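# Separate emitter holder from filter cube, stand both upright

## Task

Detach the emitter holder from the filter cube, then set the holder upright on the table next to the remaining half of the cube, with both pieces resting flat on the table surface (see the reference image named manual).

## Robot and tools

Robot: two arms, left_arm and right_arm, each with six joints and a two-finger gripper. A fixed stand carrying two cameras sits behind them. Do not let any part leave the table or be left off it. Avoid dropping parts, releasing a part while it still moves, slamming into things, hard shoves, pressing the arms against each other (including one gripper closing on the other's fingers), and straining the cable of a wrist camera.

Frames: the scene frame has its origin at table-top height, halfway between the two nominal arm bases; +z points up, +x reaches out over the table, and left_arm is on the +y side (this need not match left/right in images). Measured bases: left_arm at (-0.025, +0.355, +0.025) m, quat_wxyz (+1.000, 0, 0, -0.010); right_arm at (+0.005, -0.335, +0.002) m, quat_wxyz (+1.000, 0, 0, -0.022). Each arm reports its gripper position (metres) and end_effector_quat_wxyz in its own base frame; fixed cameras and the table use the scene frame. The reported point lies between the finger pads, roughly 1 cm short of the tips; the fingers point along gripper +z and close along gripper y. Reported hand poses may be off by a few cm, worse at long reach.

Row layout (used by execute_actions and move): one flat list of 14 numbers covering both arms, always all 14. First left_arm's six joints then its opening, then right_arm's six joints then its opening. Joint order inside each arm: wrist pitch, elbow, wrist yaw, wrist roll, shoulder, waist. Joint values are absolute target angles in radians, the same numbers printed under Joint positions. Elbow and wrist pitch have flipped sign everywhere (sent and reported). Allowed ranges in your sent numbers: wrist pitch -1.571 to 1.571, elbow -3.142 to 0.000, wrist yaw -1.571 to 1.571, wrist roll -2.094 to 2.094, shoulder 0.000 to 3.142, waist -2.618 to 3.054. Real stops may differ by up to 0.059 rad; a target more than 0.059 beyond a stated end, and beyond the present angle, is rejected; one past the true stop is clipped there and may be reported as "joint sent to its limit". Opening is an absolute command from -1 (closed) to +1 (fully open, pad gap 0.094 m). Repeat the current command to leave a gripper unchanged; 0 means half-way, not 'no change'.

execute_actions: actions is a list of actions; each action is up to 15 rows, one per 1/30 s step, and a short table repeats its final row to fill 15 steps. cameras optionally lists camera names (["all"], [] or names); an empty actions list returns all images and the full state. Each joint's target is held within a lead of its measured angle (0.339 rad for waist, shoulder, elbow; 2.2 for the wrist joints), and targets that would shift the gripper over 200 mm are scaled back, so big changes need several actions; finish an unfinished motion in the next call.

move: target is one 14-number row or a list of up to 15 rows (waypoints), all absolute. speed (rad/s, 0.01 to 12.57, default 0.5) caps the fastest joint; one value or one per waypoint. blend (rad) rounds corners at intermediate waypoints; 0 stops at each. opening_speed (per second on the -1..+1 scale, at least 0.2) ramps the fingers; use it for gentle closing. grip_force: newtons per pad, 10 to 50, one value or one per arm; it persists, and low values close slowly. blocking=false returns early while motion continues; a new move then replaces it. All joints move together in joint space, so grippers trace curves, and nothing avoids collisions. The result adds a move: line such as done, off_target, moving, held or fault, plus limits=held if steps were withheld. Faster moves and targets far past a contact push harder.

wait: seconds 0 to 10; arms keep their last command; a running move continues. stop: brakes the running move. zoom_image: camera (one of cam_head_left, cam_head_right, cam_high, cam_low, cam_left_wrist, cam_right_wrist) and region [x0, y0, x1, y1] in pixels of that camera's latest image, at most 504 by 504. show_instructions: shows the reference images. finished_scene: scene is the current scene number; call it only once the goal holds without the robot.

Results: Joint positions and Joint velocities give, per arm, the six joints in the order above (rad, rad/s) then the pad gap (m, m/s); "within noise" means an arm is still. Joint targets shows what the joints are being driven to now. Tool commands shows current gripper commands. grip_measured is the finger opening on the command scale (reads slightly wide when empty, slightly narrow when squeezing). grip_effort_nm is the gripper motor effort in N m, negative closing; it is not pad force. Joint torques follow the joint order, include arm weight, and numbers 2, 5 and 6 wrap at ±28 N m. "joint command not followed" means the clearance check altered some steps. Watch for MOTOR HOT (75 °C) lines: heat builds from holding loads, stretched poses or pushing against unreachable targets, and at 90 °C the arm folds and goes idle. Objects may occasionally be nudged by an outside disturbance.

Each tool is called as a command line: name --argument value for each argument, lists and objects as JSON in quotes; but a table of rows of numbers goes row by row, as --pt "numbers of a row", without its own name.

Reference images:

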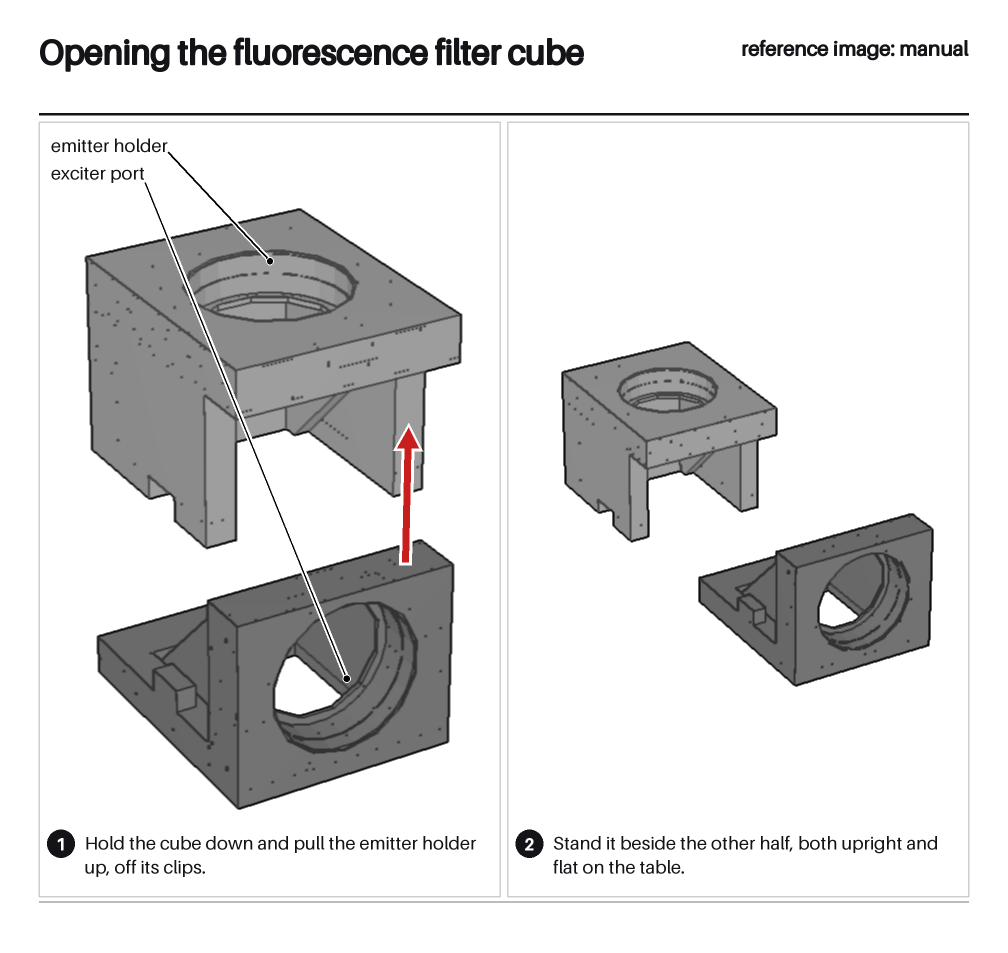

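## Session

execute_actions --actions '[]'

Scene clock: 0.00 s.
left_arm: end_effector_position=(+0.3882, -0.0015, +0.3983) grip_measured=+1.000 grip_effort_nm=n/a end_effector_quat_wxyz=(+0.696, +0.000, +0.718, -0.010) | right_arm: end_effector_position=(+0.4113, -0.0020, +0.1383) grip_measured=+1.000 grip_effort_nm=n/a end_effector_quat_wxyz=(+0.613, +0.024, +0.787, -0.064)
Joint names: [wrist pitch, elbow, wrist yaw, wrist roll, shoulder, waist]
Joint positions: left_arm=[0.017 -1.05 0.016 -0.013 1.064 0.001 0.094] | right_arm=[-0.799 -0.433 0.215 -0.019 1.481 0.086 0.094]
Joint velocities: within noise
Joint torques (N m): no reading
Heat: left arm: 22 °C; right arm: 23 °C.
Joint targets: left_arm=[0.019 -1.059 0.016 -0.014 1.056 0.001] | right_arm=[-0.800 -0.441 0.217 -0.020 1.473 0.086]
Tool commands: left_gripper/opening=+1.0 right_gripper/opening=+1.0

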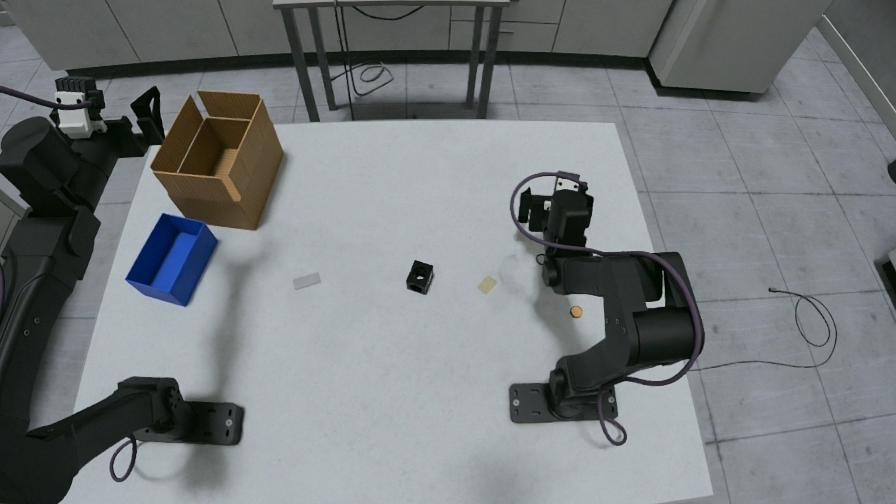

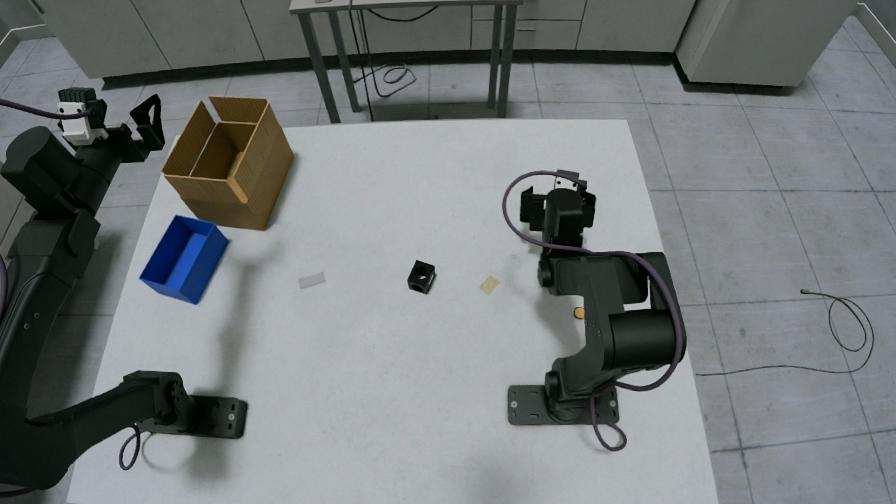

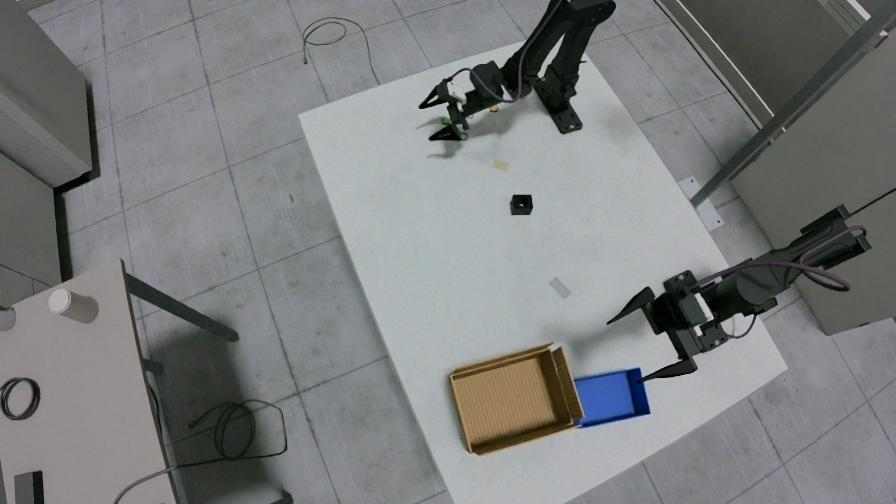

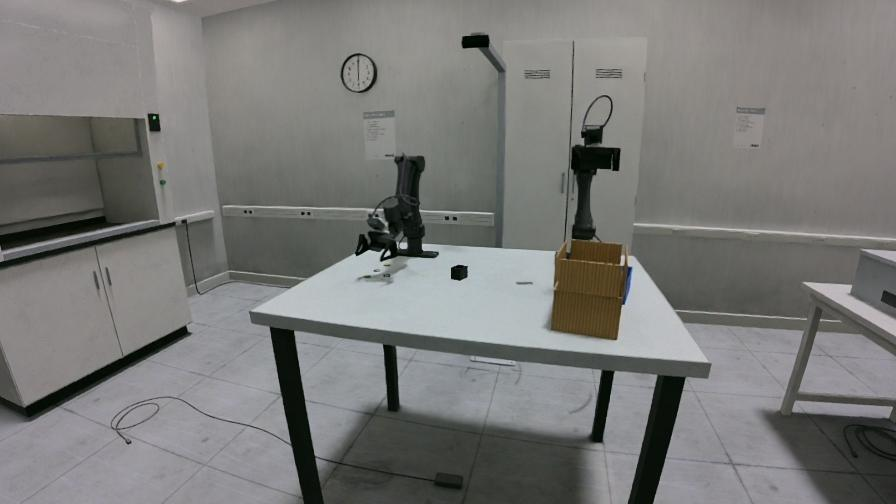

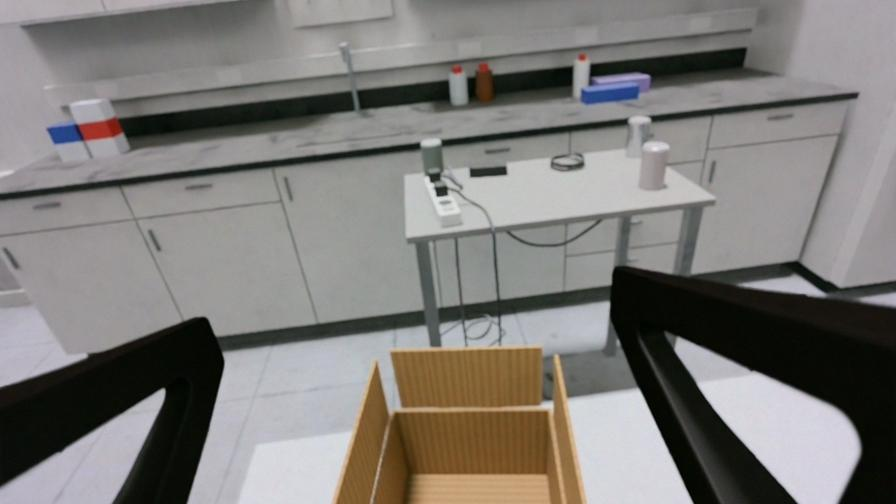

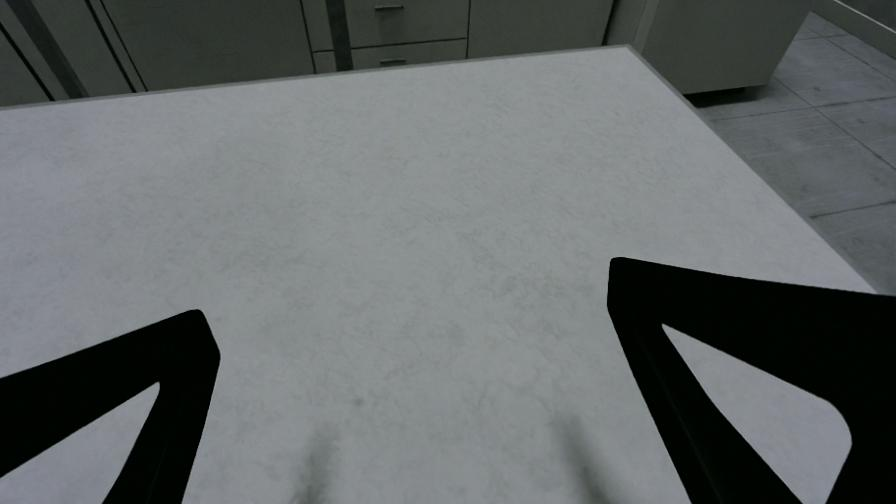

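zoom_image --camera "cam_head_left" --region '[380, 240, 460, 320]'

zoom_image --camera "cam_high" --region '[482, 165, 562, 245]'

zoom_image --camera "cam_low" --region '[430, 250, 490, 300]'

zoom_image --camera "cam_head_right" --region '[380, 240, 460, 320]'

Scaled by 6.300 from the camera's 896x504 image, which has a finer 1280x720 frame.

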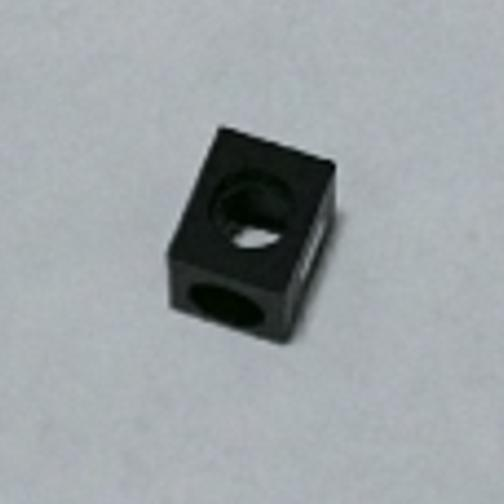

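Scaled by 6.300 from the camera's 896x504 image, which has a finer 1280x720 frame.

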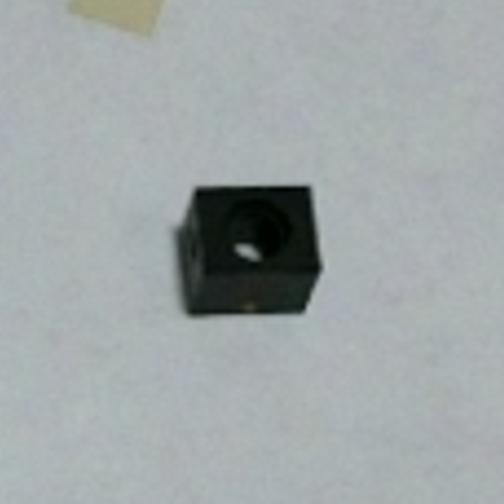

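Scaled by 8.400 from the camera's 896x504 image, which has a finer 1280x720 frame.

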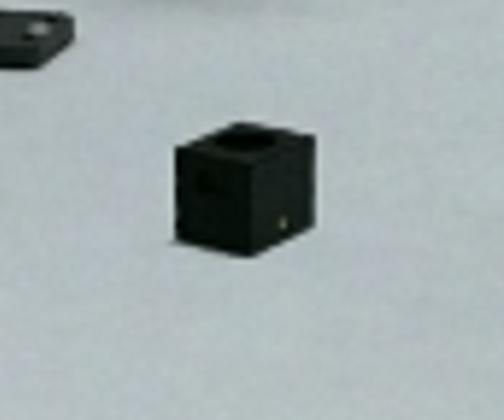

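Scaled by 6.300 from the camera's 896x504 image, which has a finer 1280x720 frame.

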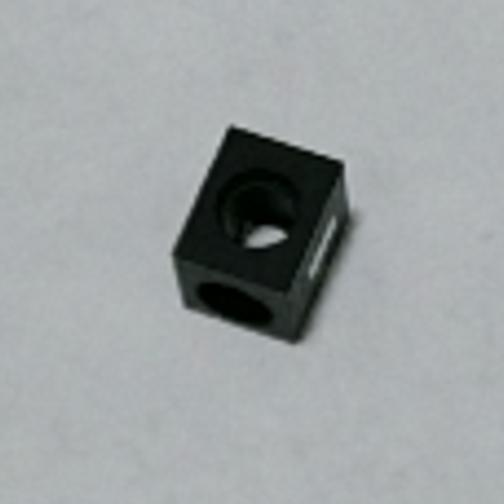

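move --target '[0.019, -1.059, 0.016, -0.014, 1.056, 0.001, 1, 1.169, -1.402, 0, 0, 1.133, 0.79, 1]' --speed 1.0 --cameras '["cam_head_left","cam_high","cam_right_wrist"]'

Scene clock: 8.97 s.
left_arm: end_effector_position=(+0.3882, -0.0015, +0.3983) grip_measured=+1.000 grip_effort_nm=0.05 end_effector_quat_wxyz=(+0.696, +0.000, +0.718, -0.010) | right_arm: end_effector_position=(+0.2041, +0.2028, +0.2769) grip_measured=+1.000 grip_effort_nm=0.01 end_effector_quat_wxyz=(+0.301, -0.363, +0.874, +0.120)
Joint names: [wrist pitch, elbow, wrist yaw, wrist roll, shoulder, waist]
Joint positions: left_arm=[0.017 -1.05 0.016 -0.013 1.064 0.001 0.094] | right_arm=[1.148 -1.38 0.005 -0.007 1.141 0.782 0.094]
Joint torques (N m): left_arm=[-2 -6.6 -0.02 -0.04 -2.82 0.08] | right_arm=[-1.22 -8.44 -0.05 0.07 -3.14 0.66]
Heat: left arm: 24 °C; right arm: 23 °C.
Joint targets: left_arm=[0.019 -1.059 0.016 -0.014 1.056 0.001] | right_arm=[1.169 -1.402 0.000 0.000 1.133 0.790]
move: done
Images, in order (width x height): cam_head_left 896x504, cam_high 896x504, cam_right_wrist 896x504.

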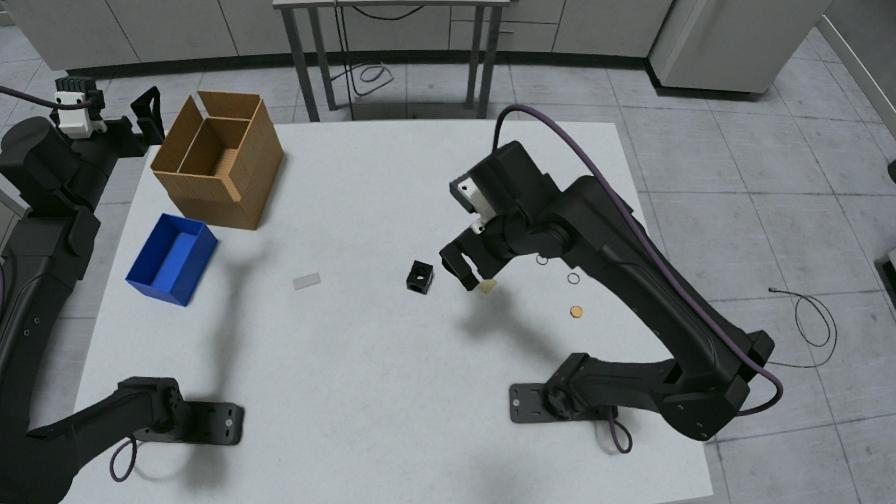

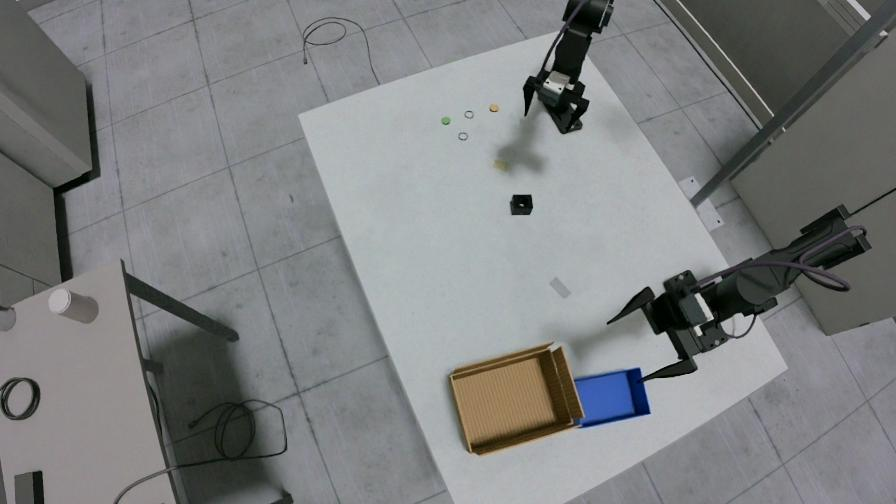

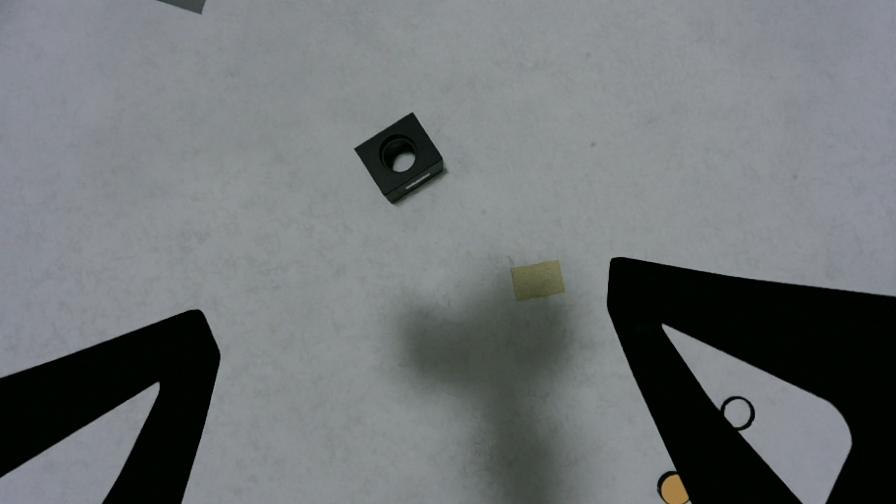

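zoom_image --camera "cam_right_wrist" --region '[335, 95, 465, 215]'

Scaled by 3.877 from the camera's 896x504 image, which has a finer 1280x720 frame.

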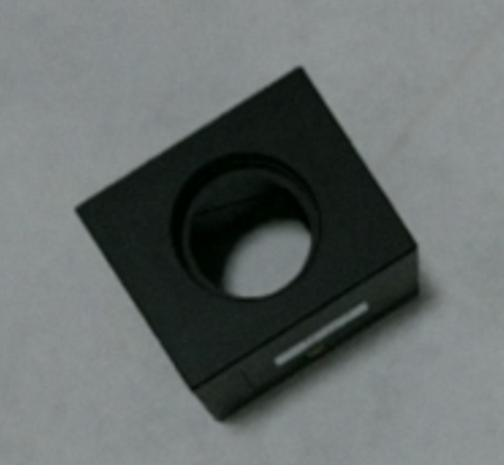

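move --target '[0.019, -1.059, 0.016, -0.014, 1.056, 0.001, 1, 1.536, -2.268, 0, 1.116, 2.282, 0.88, 1]' --speed 0.8 --cameras '["cam_head_left","cam_high","cam_low","cam_right_wrist"]'

Scene clock: 14.67 s.
left_arm: end_effector_position=(+0.3882, -0.0015, +0.3983) grip_measured=+1.000 grip_effort_nm=0.05 end_effector_quat_wxyz=(+0.696, +0.000, +0.718, -0.010) | right_arm: end_effector_position=(+0.2863, +0.3437, +0.1224) grip_measured=+1.000 grip_effort_nm=0.01 end_effector_quat_wxyz=(+0.010, +0.115, +0.993, +0.017)
Joint names: [wrist pitch, elbow, wrist yaw, wrist roll, shoulder, waist]
Joint positions: left_arm=[0.017 -1.05 0.016 -0.013 1.064 0.001 0.094] | right_arm=[1.501 -2.244 -0.002 1.104 2.274 0.873 0.094]
Joint torques (N m): left_arm=[-2 -6.53 -0.03 -0.02 -2.86 0.02] | right_arm=[-0.01 -8.2 0.01 0.11 -11.3 0.54]
Heat: left arm: 25 °C; right arm: 23 °C.
Joint targets: left_arm=[0.019 -1.059 0.016 -0.014 1.056 0.001] | right_arm=[1.536 -2.268 0.000 1.116 2.282 0.880]
move: done
Images, in order (width x height): cam_head_left 896x504, cam_high 896x504, cam_low 896x504, cam_right_wrist 896x504.

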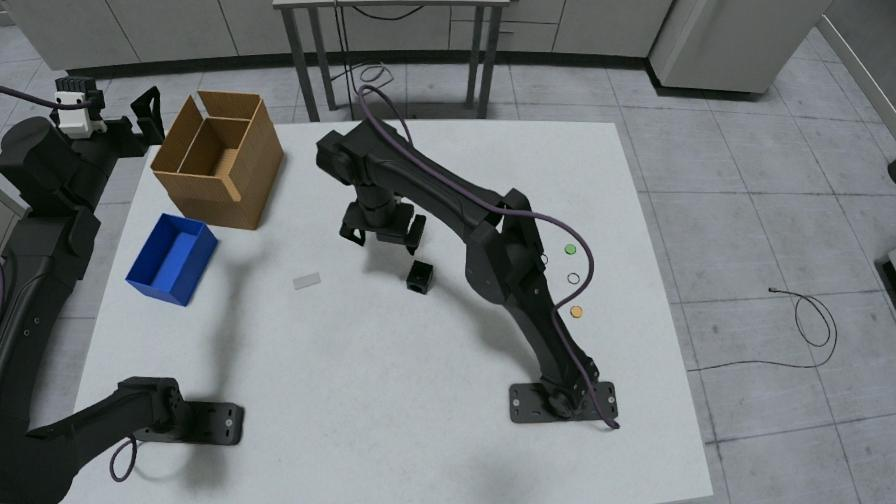

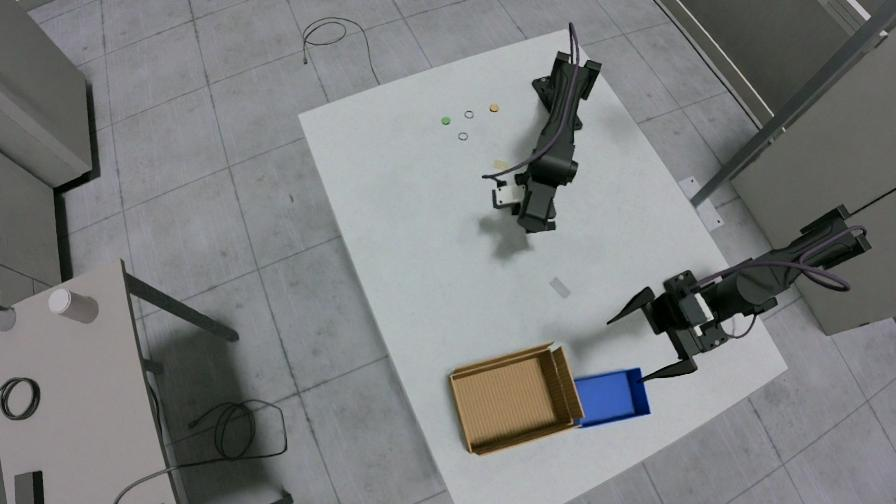

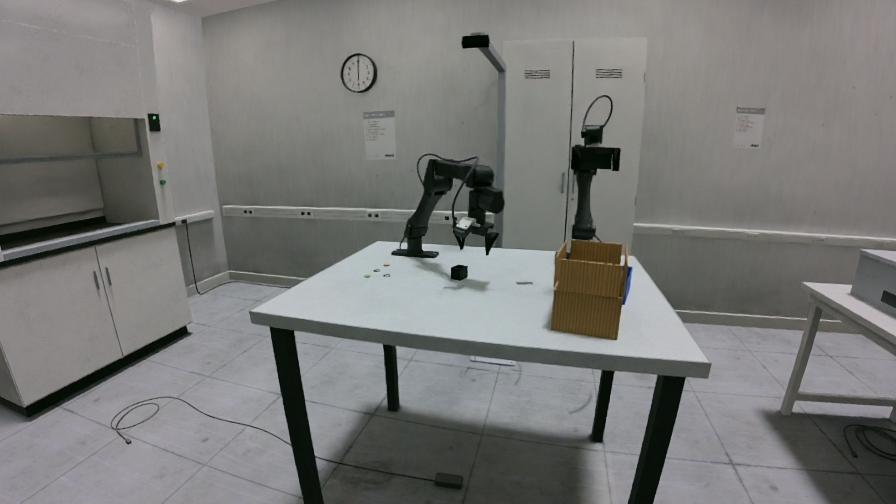

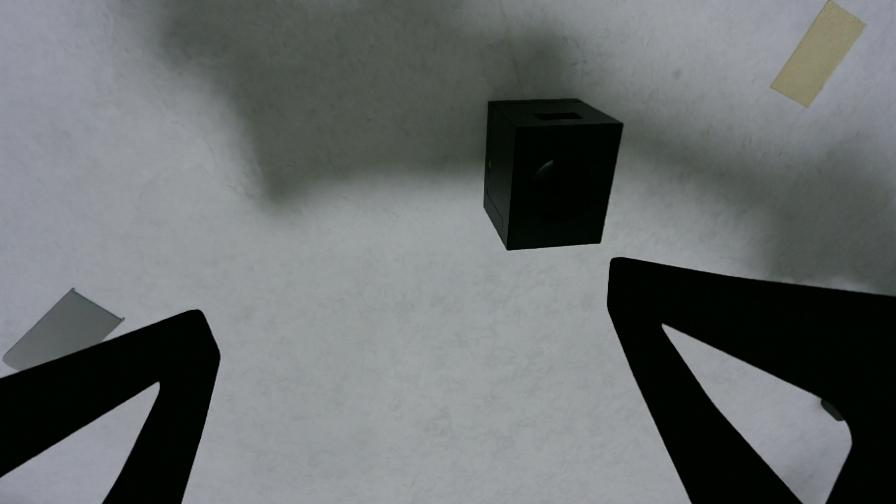

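zoom_image --camera "cam_right_wrist" --region '[465, 80, 645, 260]'

zoom_image --camera "cam_low" --region '[430, 250, 490, 300]'

Scaled by 2.800 from the camera's 896x504 image, which has a finer 1280x720 frame.

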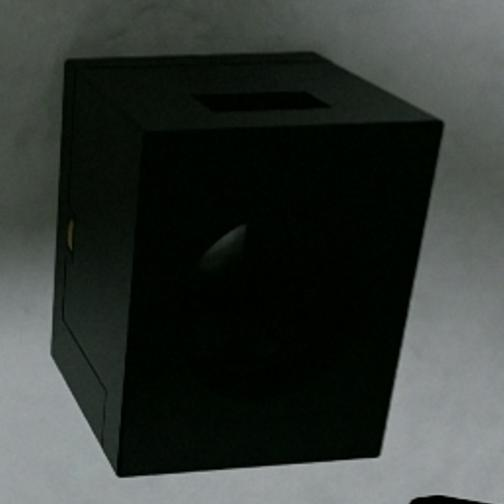

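Scaled by 8.400 from the camera's 896x504 image, which has a finer 1280x720 frame.

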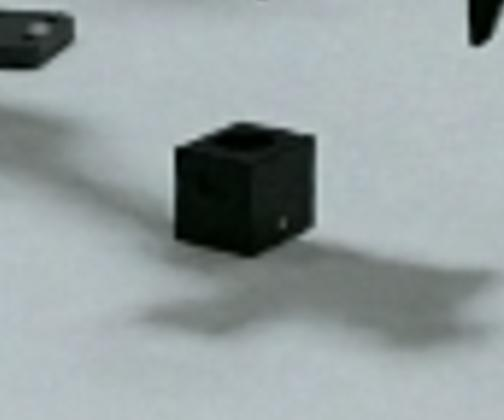

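move --target '[0.019, -1.059, 0.016, -0.014, 1.056, 0.001, 1, 1.46, -1.951, 0, 1.18, 2.071, 0.82, 1]' --speed 0.6 --cameras '["cam_right_wrist"]'

zoom_image --camera "cam_right_wrist" --region '[320, 60, 520, 260]'

Scene clock: 21.13 s.
left_arm: end_effector_position=(+0.3882, -0.0015, +0.3983) grip_measured=+1.000 grip_effort_nm=0.05 end_effector_quat_wxyz=(+0.696, +0.000, +0.718, -0.010) | right_arm: end_effector_position=(+0.2708, +0.2945, +0.1195) grip_measured=+1.000 grip_effort_nm=0.01 end_effector_quat_wxyz=(-0.007, +0.171, +0.985, -0.008)
Joint names: [wrist pitch, elbow, wrist yaw, wrist roll, shoulder, waist]
Joint positions: left_arm=[0.017 -1.05 0.016 -0.013 1.064 0.001 0.094] | right_arm=[1.449 -1.962 -0.003 1.168 2.106 0.823 0.094]
Joint torques (N m): left_arm=[-2.01 -6.61 -0.02 -0.02 -2.86 0.08] | right_arm=[-0.09 -4.89 0.03 0.07 -13.72 -0.4]
Heat: left arm: 26 °C; right arm: 23 °C.
Joint targets: left_arm=[0.019 -1.059 0.016 -0.014 1.056 0.001] | right_arm=[1.460 -1.951 0.000 1.180 2.071 0.820]
move: done
Images, in order (width x height): cam_right_wrist 896x504.

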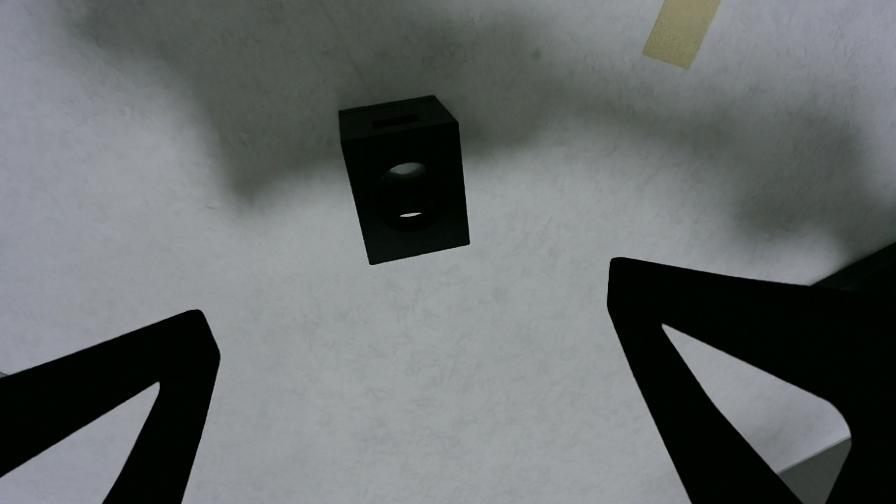

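Scaled by 2.520 from the camera's 896x504 image, which has a finer 1280x720 frame.

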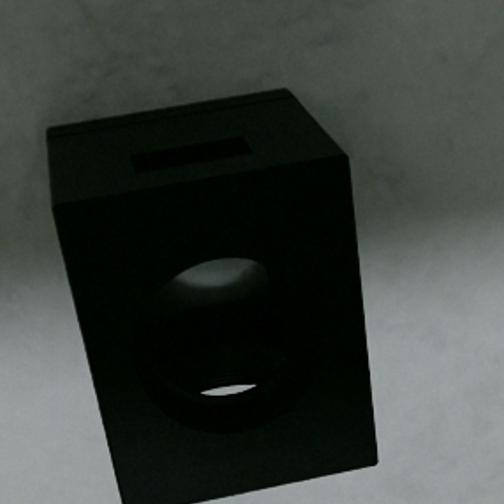

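move --pt "-0.168 -0.93 -0.951 -0.712 1.0 -1.40 1 1.46 -1.951 0 1.135 2.071 0.82 1" --pt "-0.168 -0.93 -0.951 -0.712 1.912 -1.44 1 1.46 -1.951 0 1.135 2.071 0.82 1" --speed 0.9 --blend 0.1 --cameras '["cam_head_left","cam_high","cam_low","cam_left_wrist","cam_right_wrist"]'

Scene clock: 27.77 s.
left_arm: end_effector_position=(+0.2025, -0.3916, +0.0712) grip_measured=+1.000 grip_effort_nm=0.05 end_effector_quat_wxyz=(+0.528, +0.138, +0.833, -0.087) | right_arm: end_effector_position=(+0.2708, +0.2945, +0.1195) grip_measured=+1.000 grip_effort_nm=0.01 end_effector_quat_wxyz=(-0.007, +0.156, +0.988, -0.008)
Joint names: [wrist pitch, elbow, wrist yaw, wrist roll, shoulder, waist]
Joint positions: left_arm=[-0.164 -0.932 -0.941 -0.702 1.906 -1.433 0.094] | right_arm=[1.448 -1.962 -0.003 1.137 2.106 0.823 0.094]
Joint torques (N m): left_arm=[-1.52 -4.21 -0.47 -0.13 -7.34 -0.54] | right_arm=[-0.11 -4.88 0.03 -0.03 -13.68 -0.36]
Heat: left arm: 27 °C; right arm: 24 °C.
Joint targets: left_arm=[-0.168 -0.930 -0.951 -0.712 1.912 -1.440] | right_arm=[1.460 -1.951 0.000 1.135 2.071 0.820]
move: done
Images, in order (width x height): cam_head_left 896x504, cam_high 896x504, cam_low 896x504, cam_left_wrist 896x504, cam_right_wrist 896x504.

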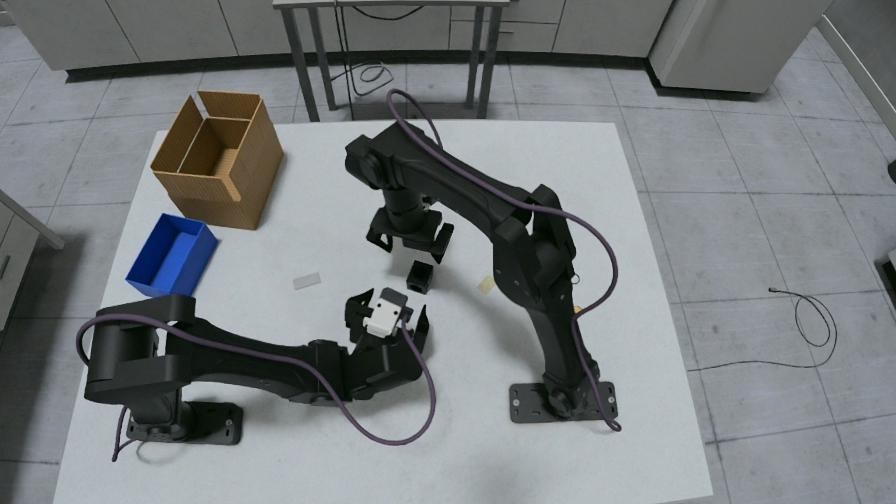

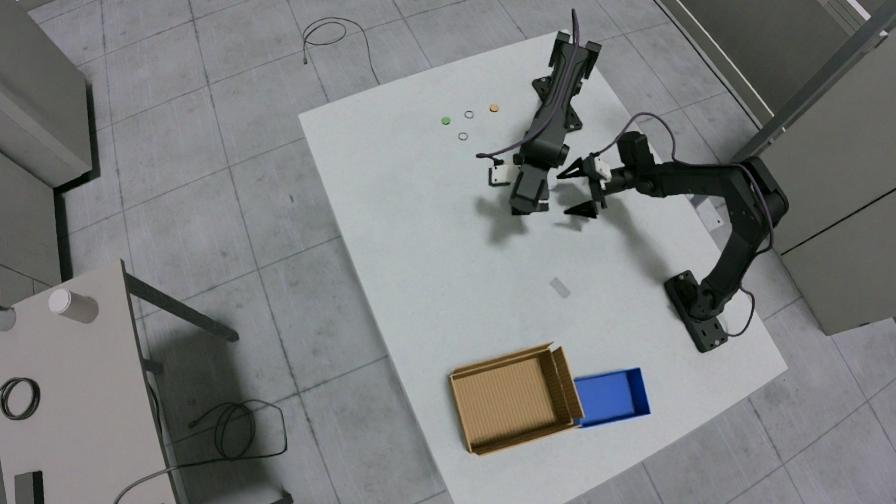

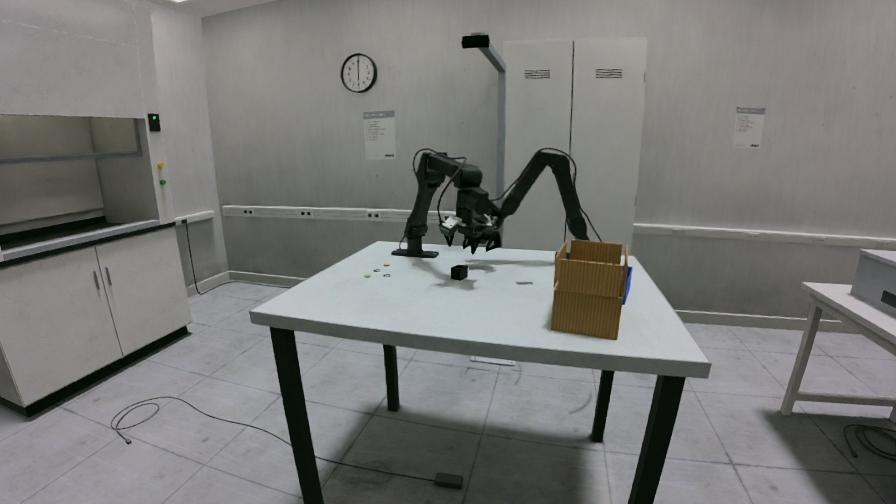

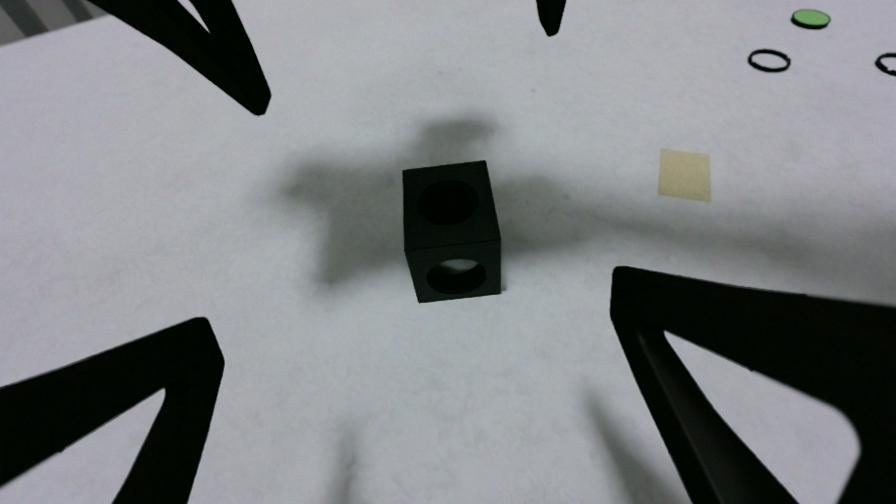

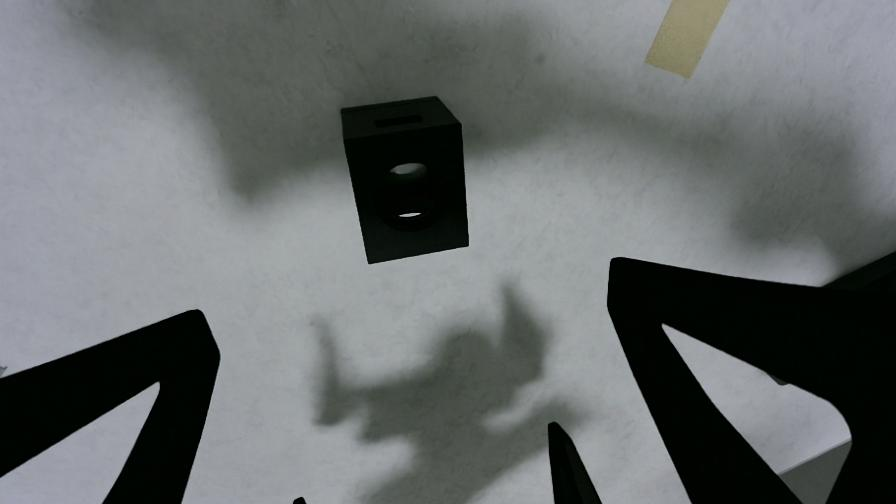

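move --target '[-0.310, -0.95, -0.941, -0.694, 2.060, -1.429, 1, 1.46, -1.951, 0, 1.135, 2.071, 0.82, 1]' --speed 0.4 --cameras '["cam_head_left","cam_high","cam_low","cam_left_wrist"]'

zoom_image --camera "cam_low" --region '[400, 200, 540, 300]'

zoom_image --camera "cam_high" --region '[480, 150, 620, 250]'

Scene clock: 46.67 s.
left_arm: end_effector_position=(+0.2031, -0.3996, +0.0311) grip_measured=+1.000 grip_effort_nm=0.05 end_effector_quat_wxyz=(+0.526, +0.144, +0.834, -0.084) | right_arm: end_effector_position=(+0.2708, +0.2945, +0.1195) grip_measured=+1.000 grip_effort_nm=0.01 end_effector_quat_wxyz=(-0.007, +0.156, +0.988, -0.008)
Joint names: [wrist pitch, elbow, wrist yaw, wrist roll, shoulder, waist]
Joint positions: left_arm=[-0.295 -0.932 -0.936 -0.696 2.044 -1.433 0.094] | right_arm=[1.448 -1.962 -0.003 1.137 2.106 0.823 0.094]
Joint torques (N m): left_arm=[-1.61 -5.39 -0.4 -0.01 -7.27 0.34] | right_arm=[-0.12 -4.94 0.01 -0.04 -13.7 -0.34]
Heat: left arm: 26 °C; right arm: 26 °C.
Joint targets: left_arm=[-0.310 -0.950 -0.941 -0.694 2.060 -1.429] | right_arm=[1.460 -1.951 0.000 1.135 2.071 0.820]
move: done
Images, in order (width x height): cam_head_left 896x504, cam_high 896x504, cam_low 896x504, cam_left_wrist 896x504.

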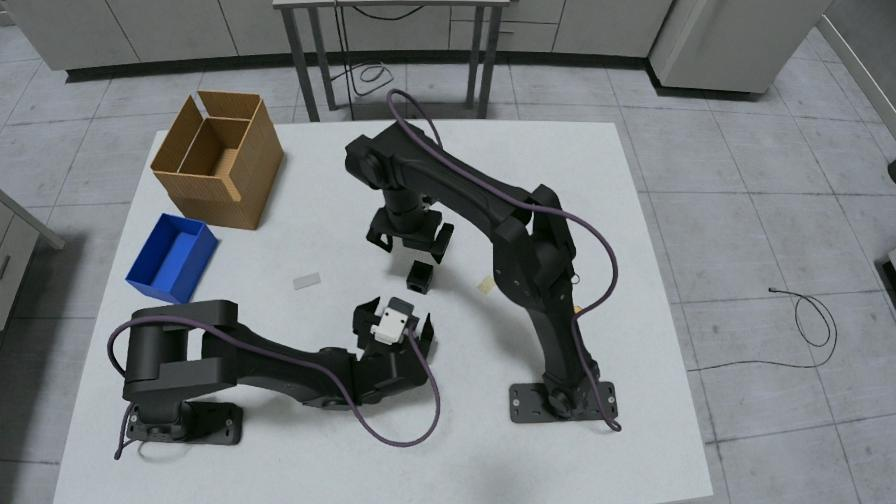

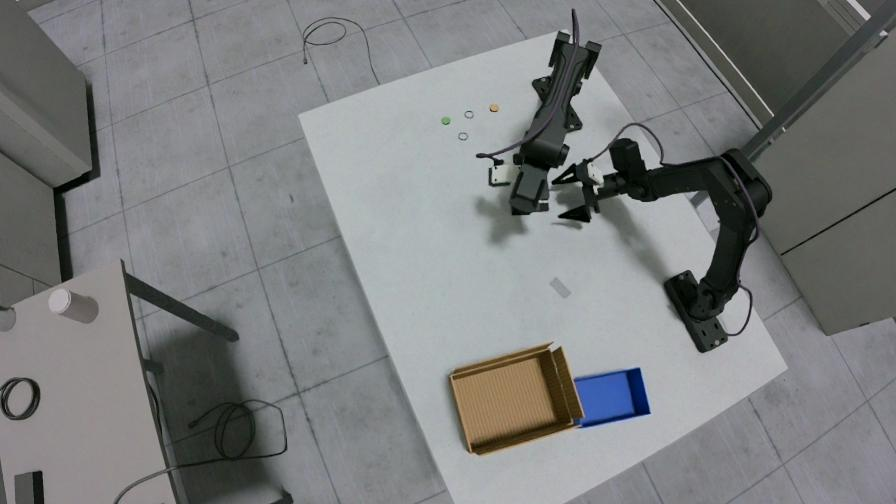

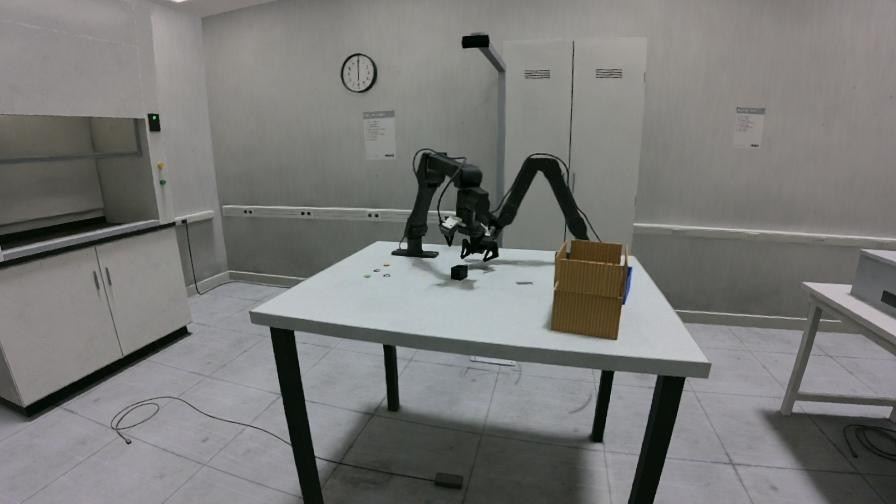

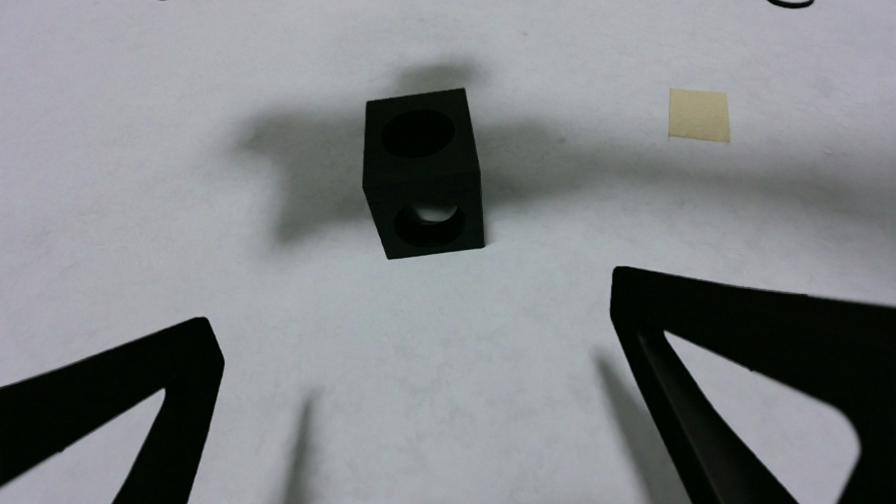

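Scaled by 3.600 from the camera's 896x504 image, which has a finer 1280x720 frame.

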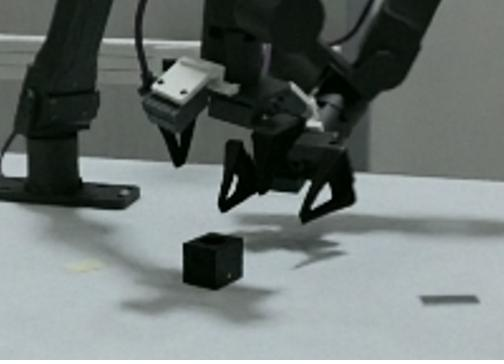

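Scaled by 3.600 from the camera's 896x504 image, which has a finer 1280x720 frame.

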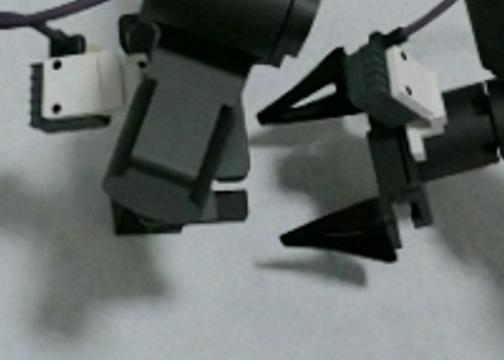

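move --target '[-0.463, -1.0105, -0.889, -0.612, 2.2085, -1.357, 1, 1.46, -1.951, 0, 1.135, 2.071, 0.82, 1]' --speed 0.4 --cameras '["cam_high","cam_low","cam_left_wrist"]'

zoom_image --camera "cam_low" --region '[400, 200, 540, 300]'

Scene clock: 49.20 s.
left_arm: end_effector_position=(+0.2330, -0.4135, +0.0021) grip_measured=+1.000 grip_effort_nm=0.05 end_effector_quat_wxyz=(+0.527, +0.141, +0.834, -0.084) | right_arm: end_effector_position=(+0.2708, +0.2945, +0.1195) grip_measured=+1.000 grip_effort_nm=0.01 end_effector_quat_wxyz=(-0.007, +0.156, +0.988, -0.008)
Joint names: [wrist pitch, elbow, wrist yaw, wrist roll, shoulder, waist]
Joint positions: left_arm=[-0.448 -0.992 -0.888 -0.615 2.189 -1.359 0.094] | right_arm=[1.448 -1.962 -0.003 1.137 2.106 0.823 0.094]
Joint torques (N m): left_arm=[-1.68 -5.11 -0.35 -0.06 -7.8 0.17] | right_arm=[-0.13 -4.94 0.01 -0.04 -13.63 -0.35]
Heat: left arm: 26 °C; right arm: 27 °C.
Joint targets: left_arm=[-0.463 -1.011 -0.889 -0.612 2.209 -1.357] | right_arm=[1.460 -1.951 0.000 1.135 2.071 0.820]
move: done
Images, in order (width x height): cam_high 896x504, cam_low 896x504, cam_left_wrist 896x504.

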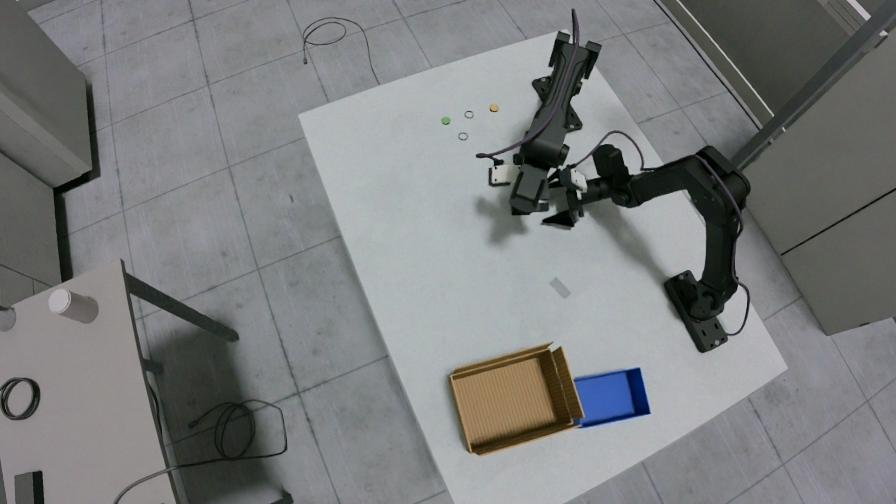

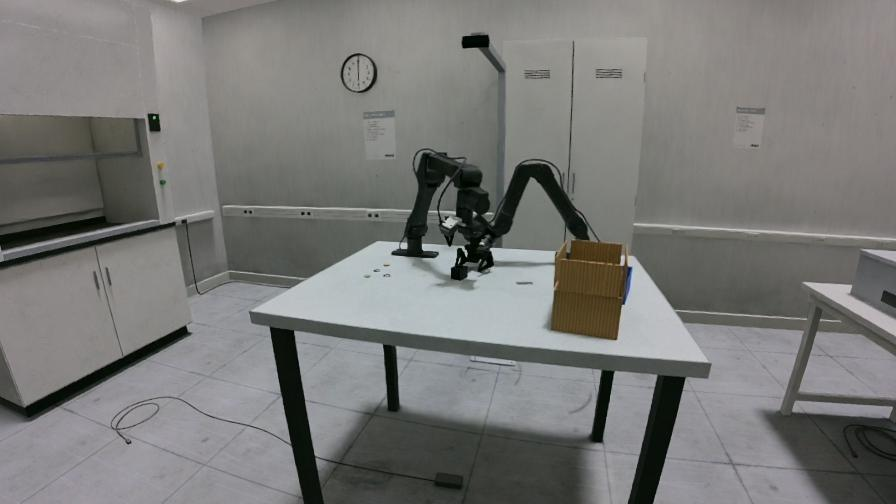

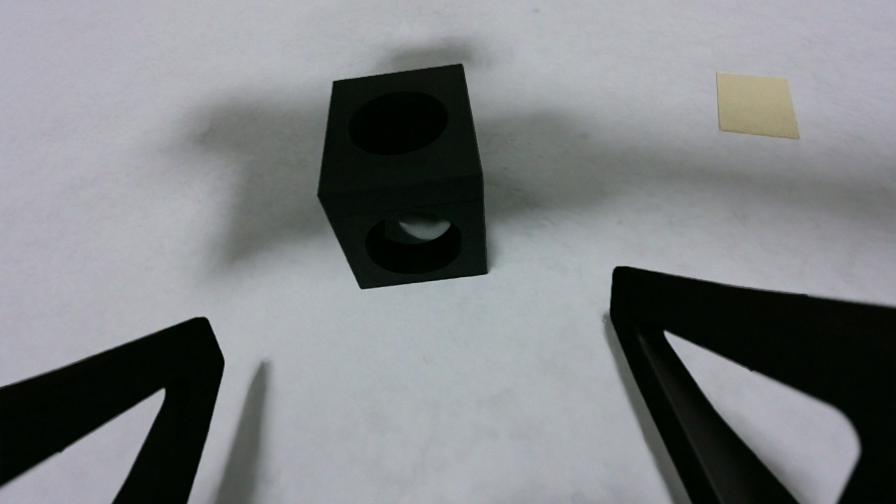

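Scaled by 3.600 from the camera's 896x504 image, which has a finer 1280x720 frame.

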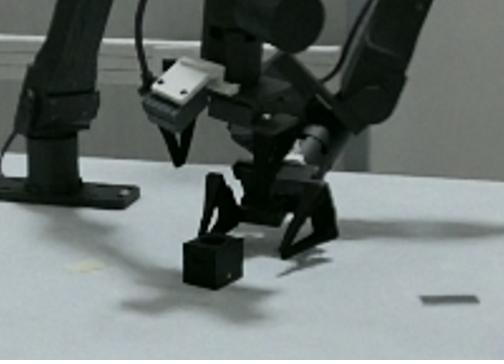

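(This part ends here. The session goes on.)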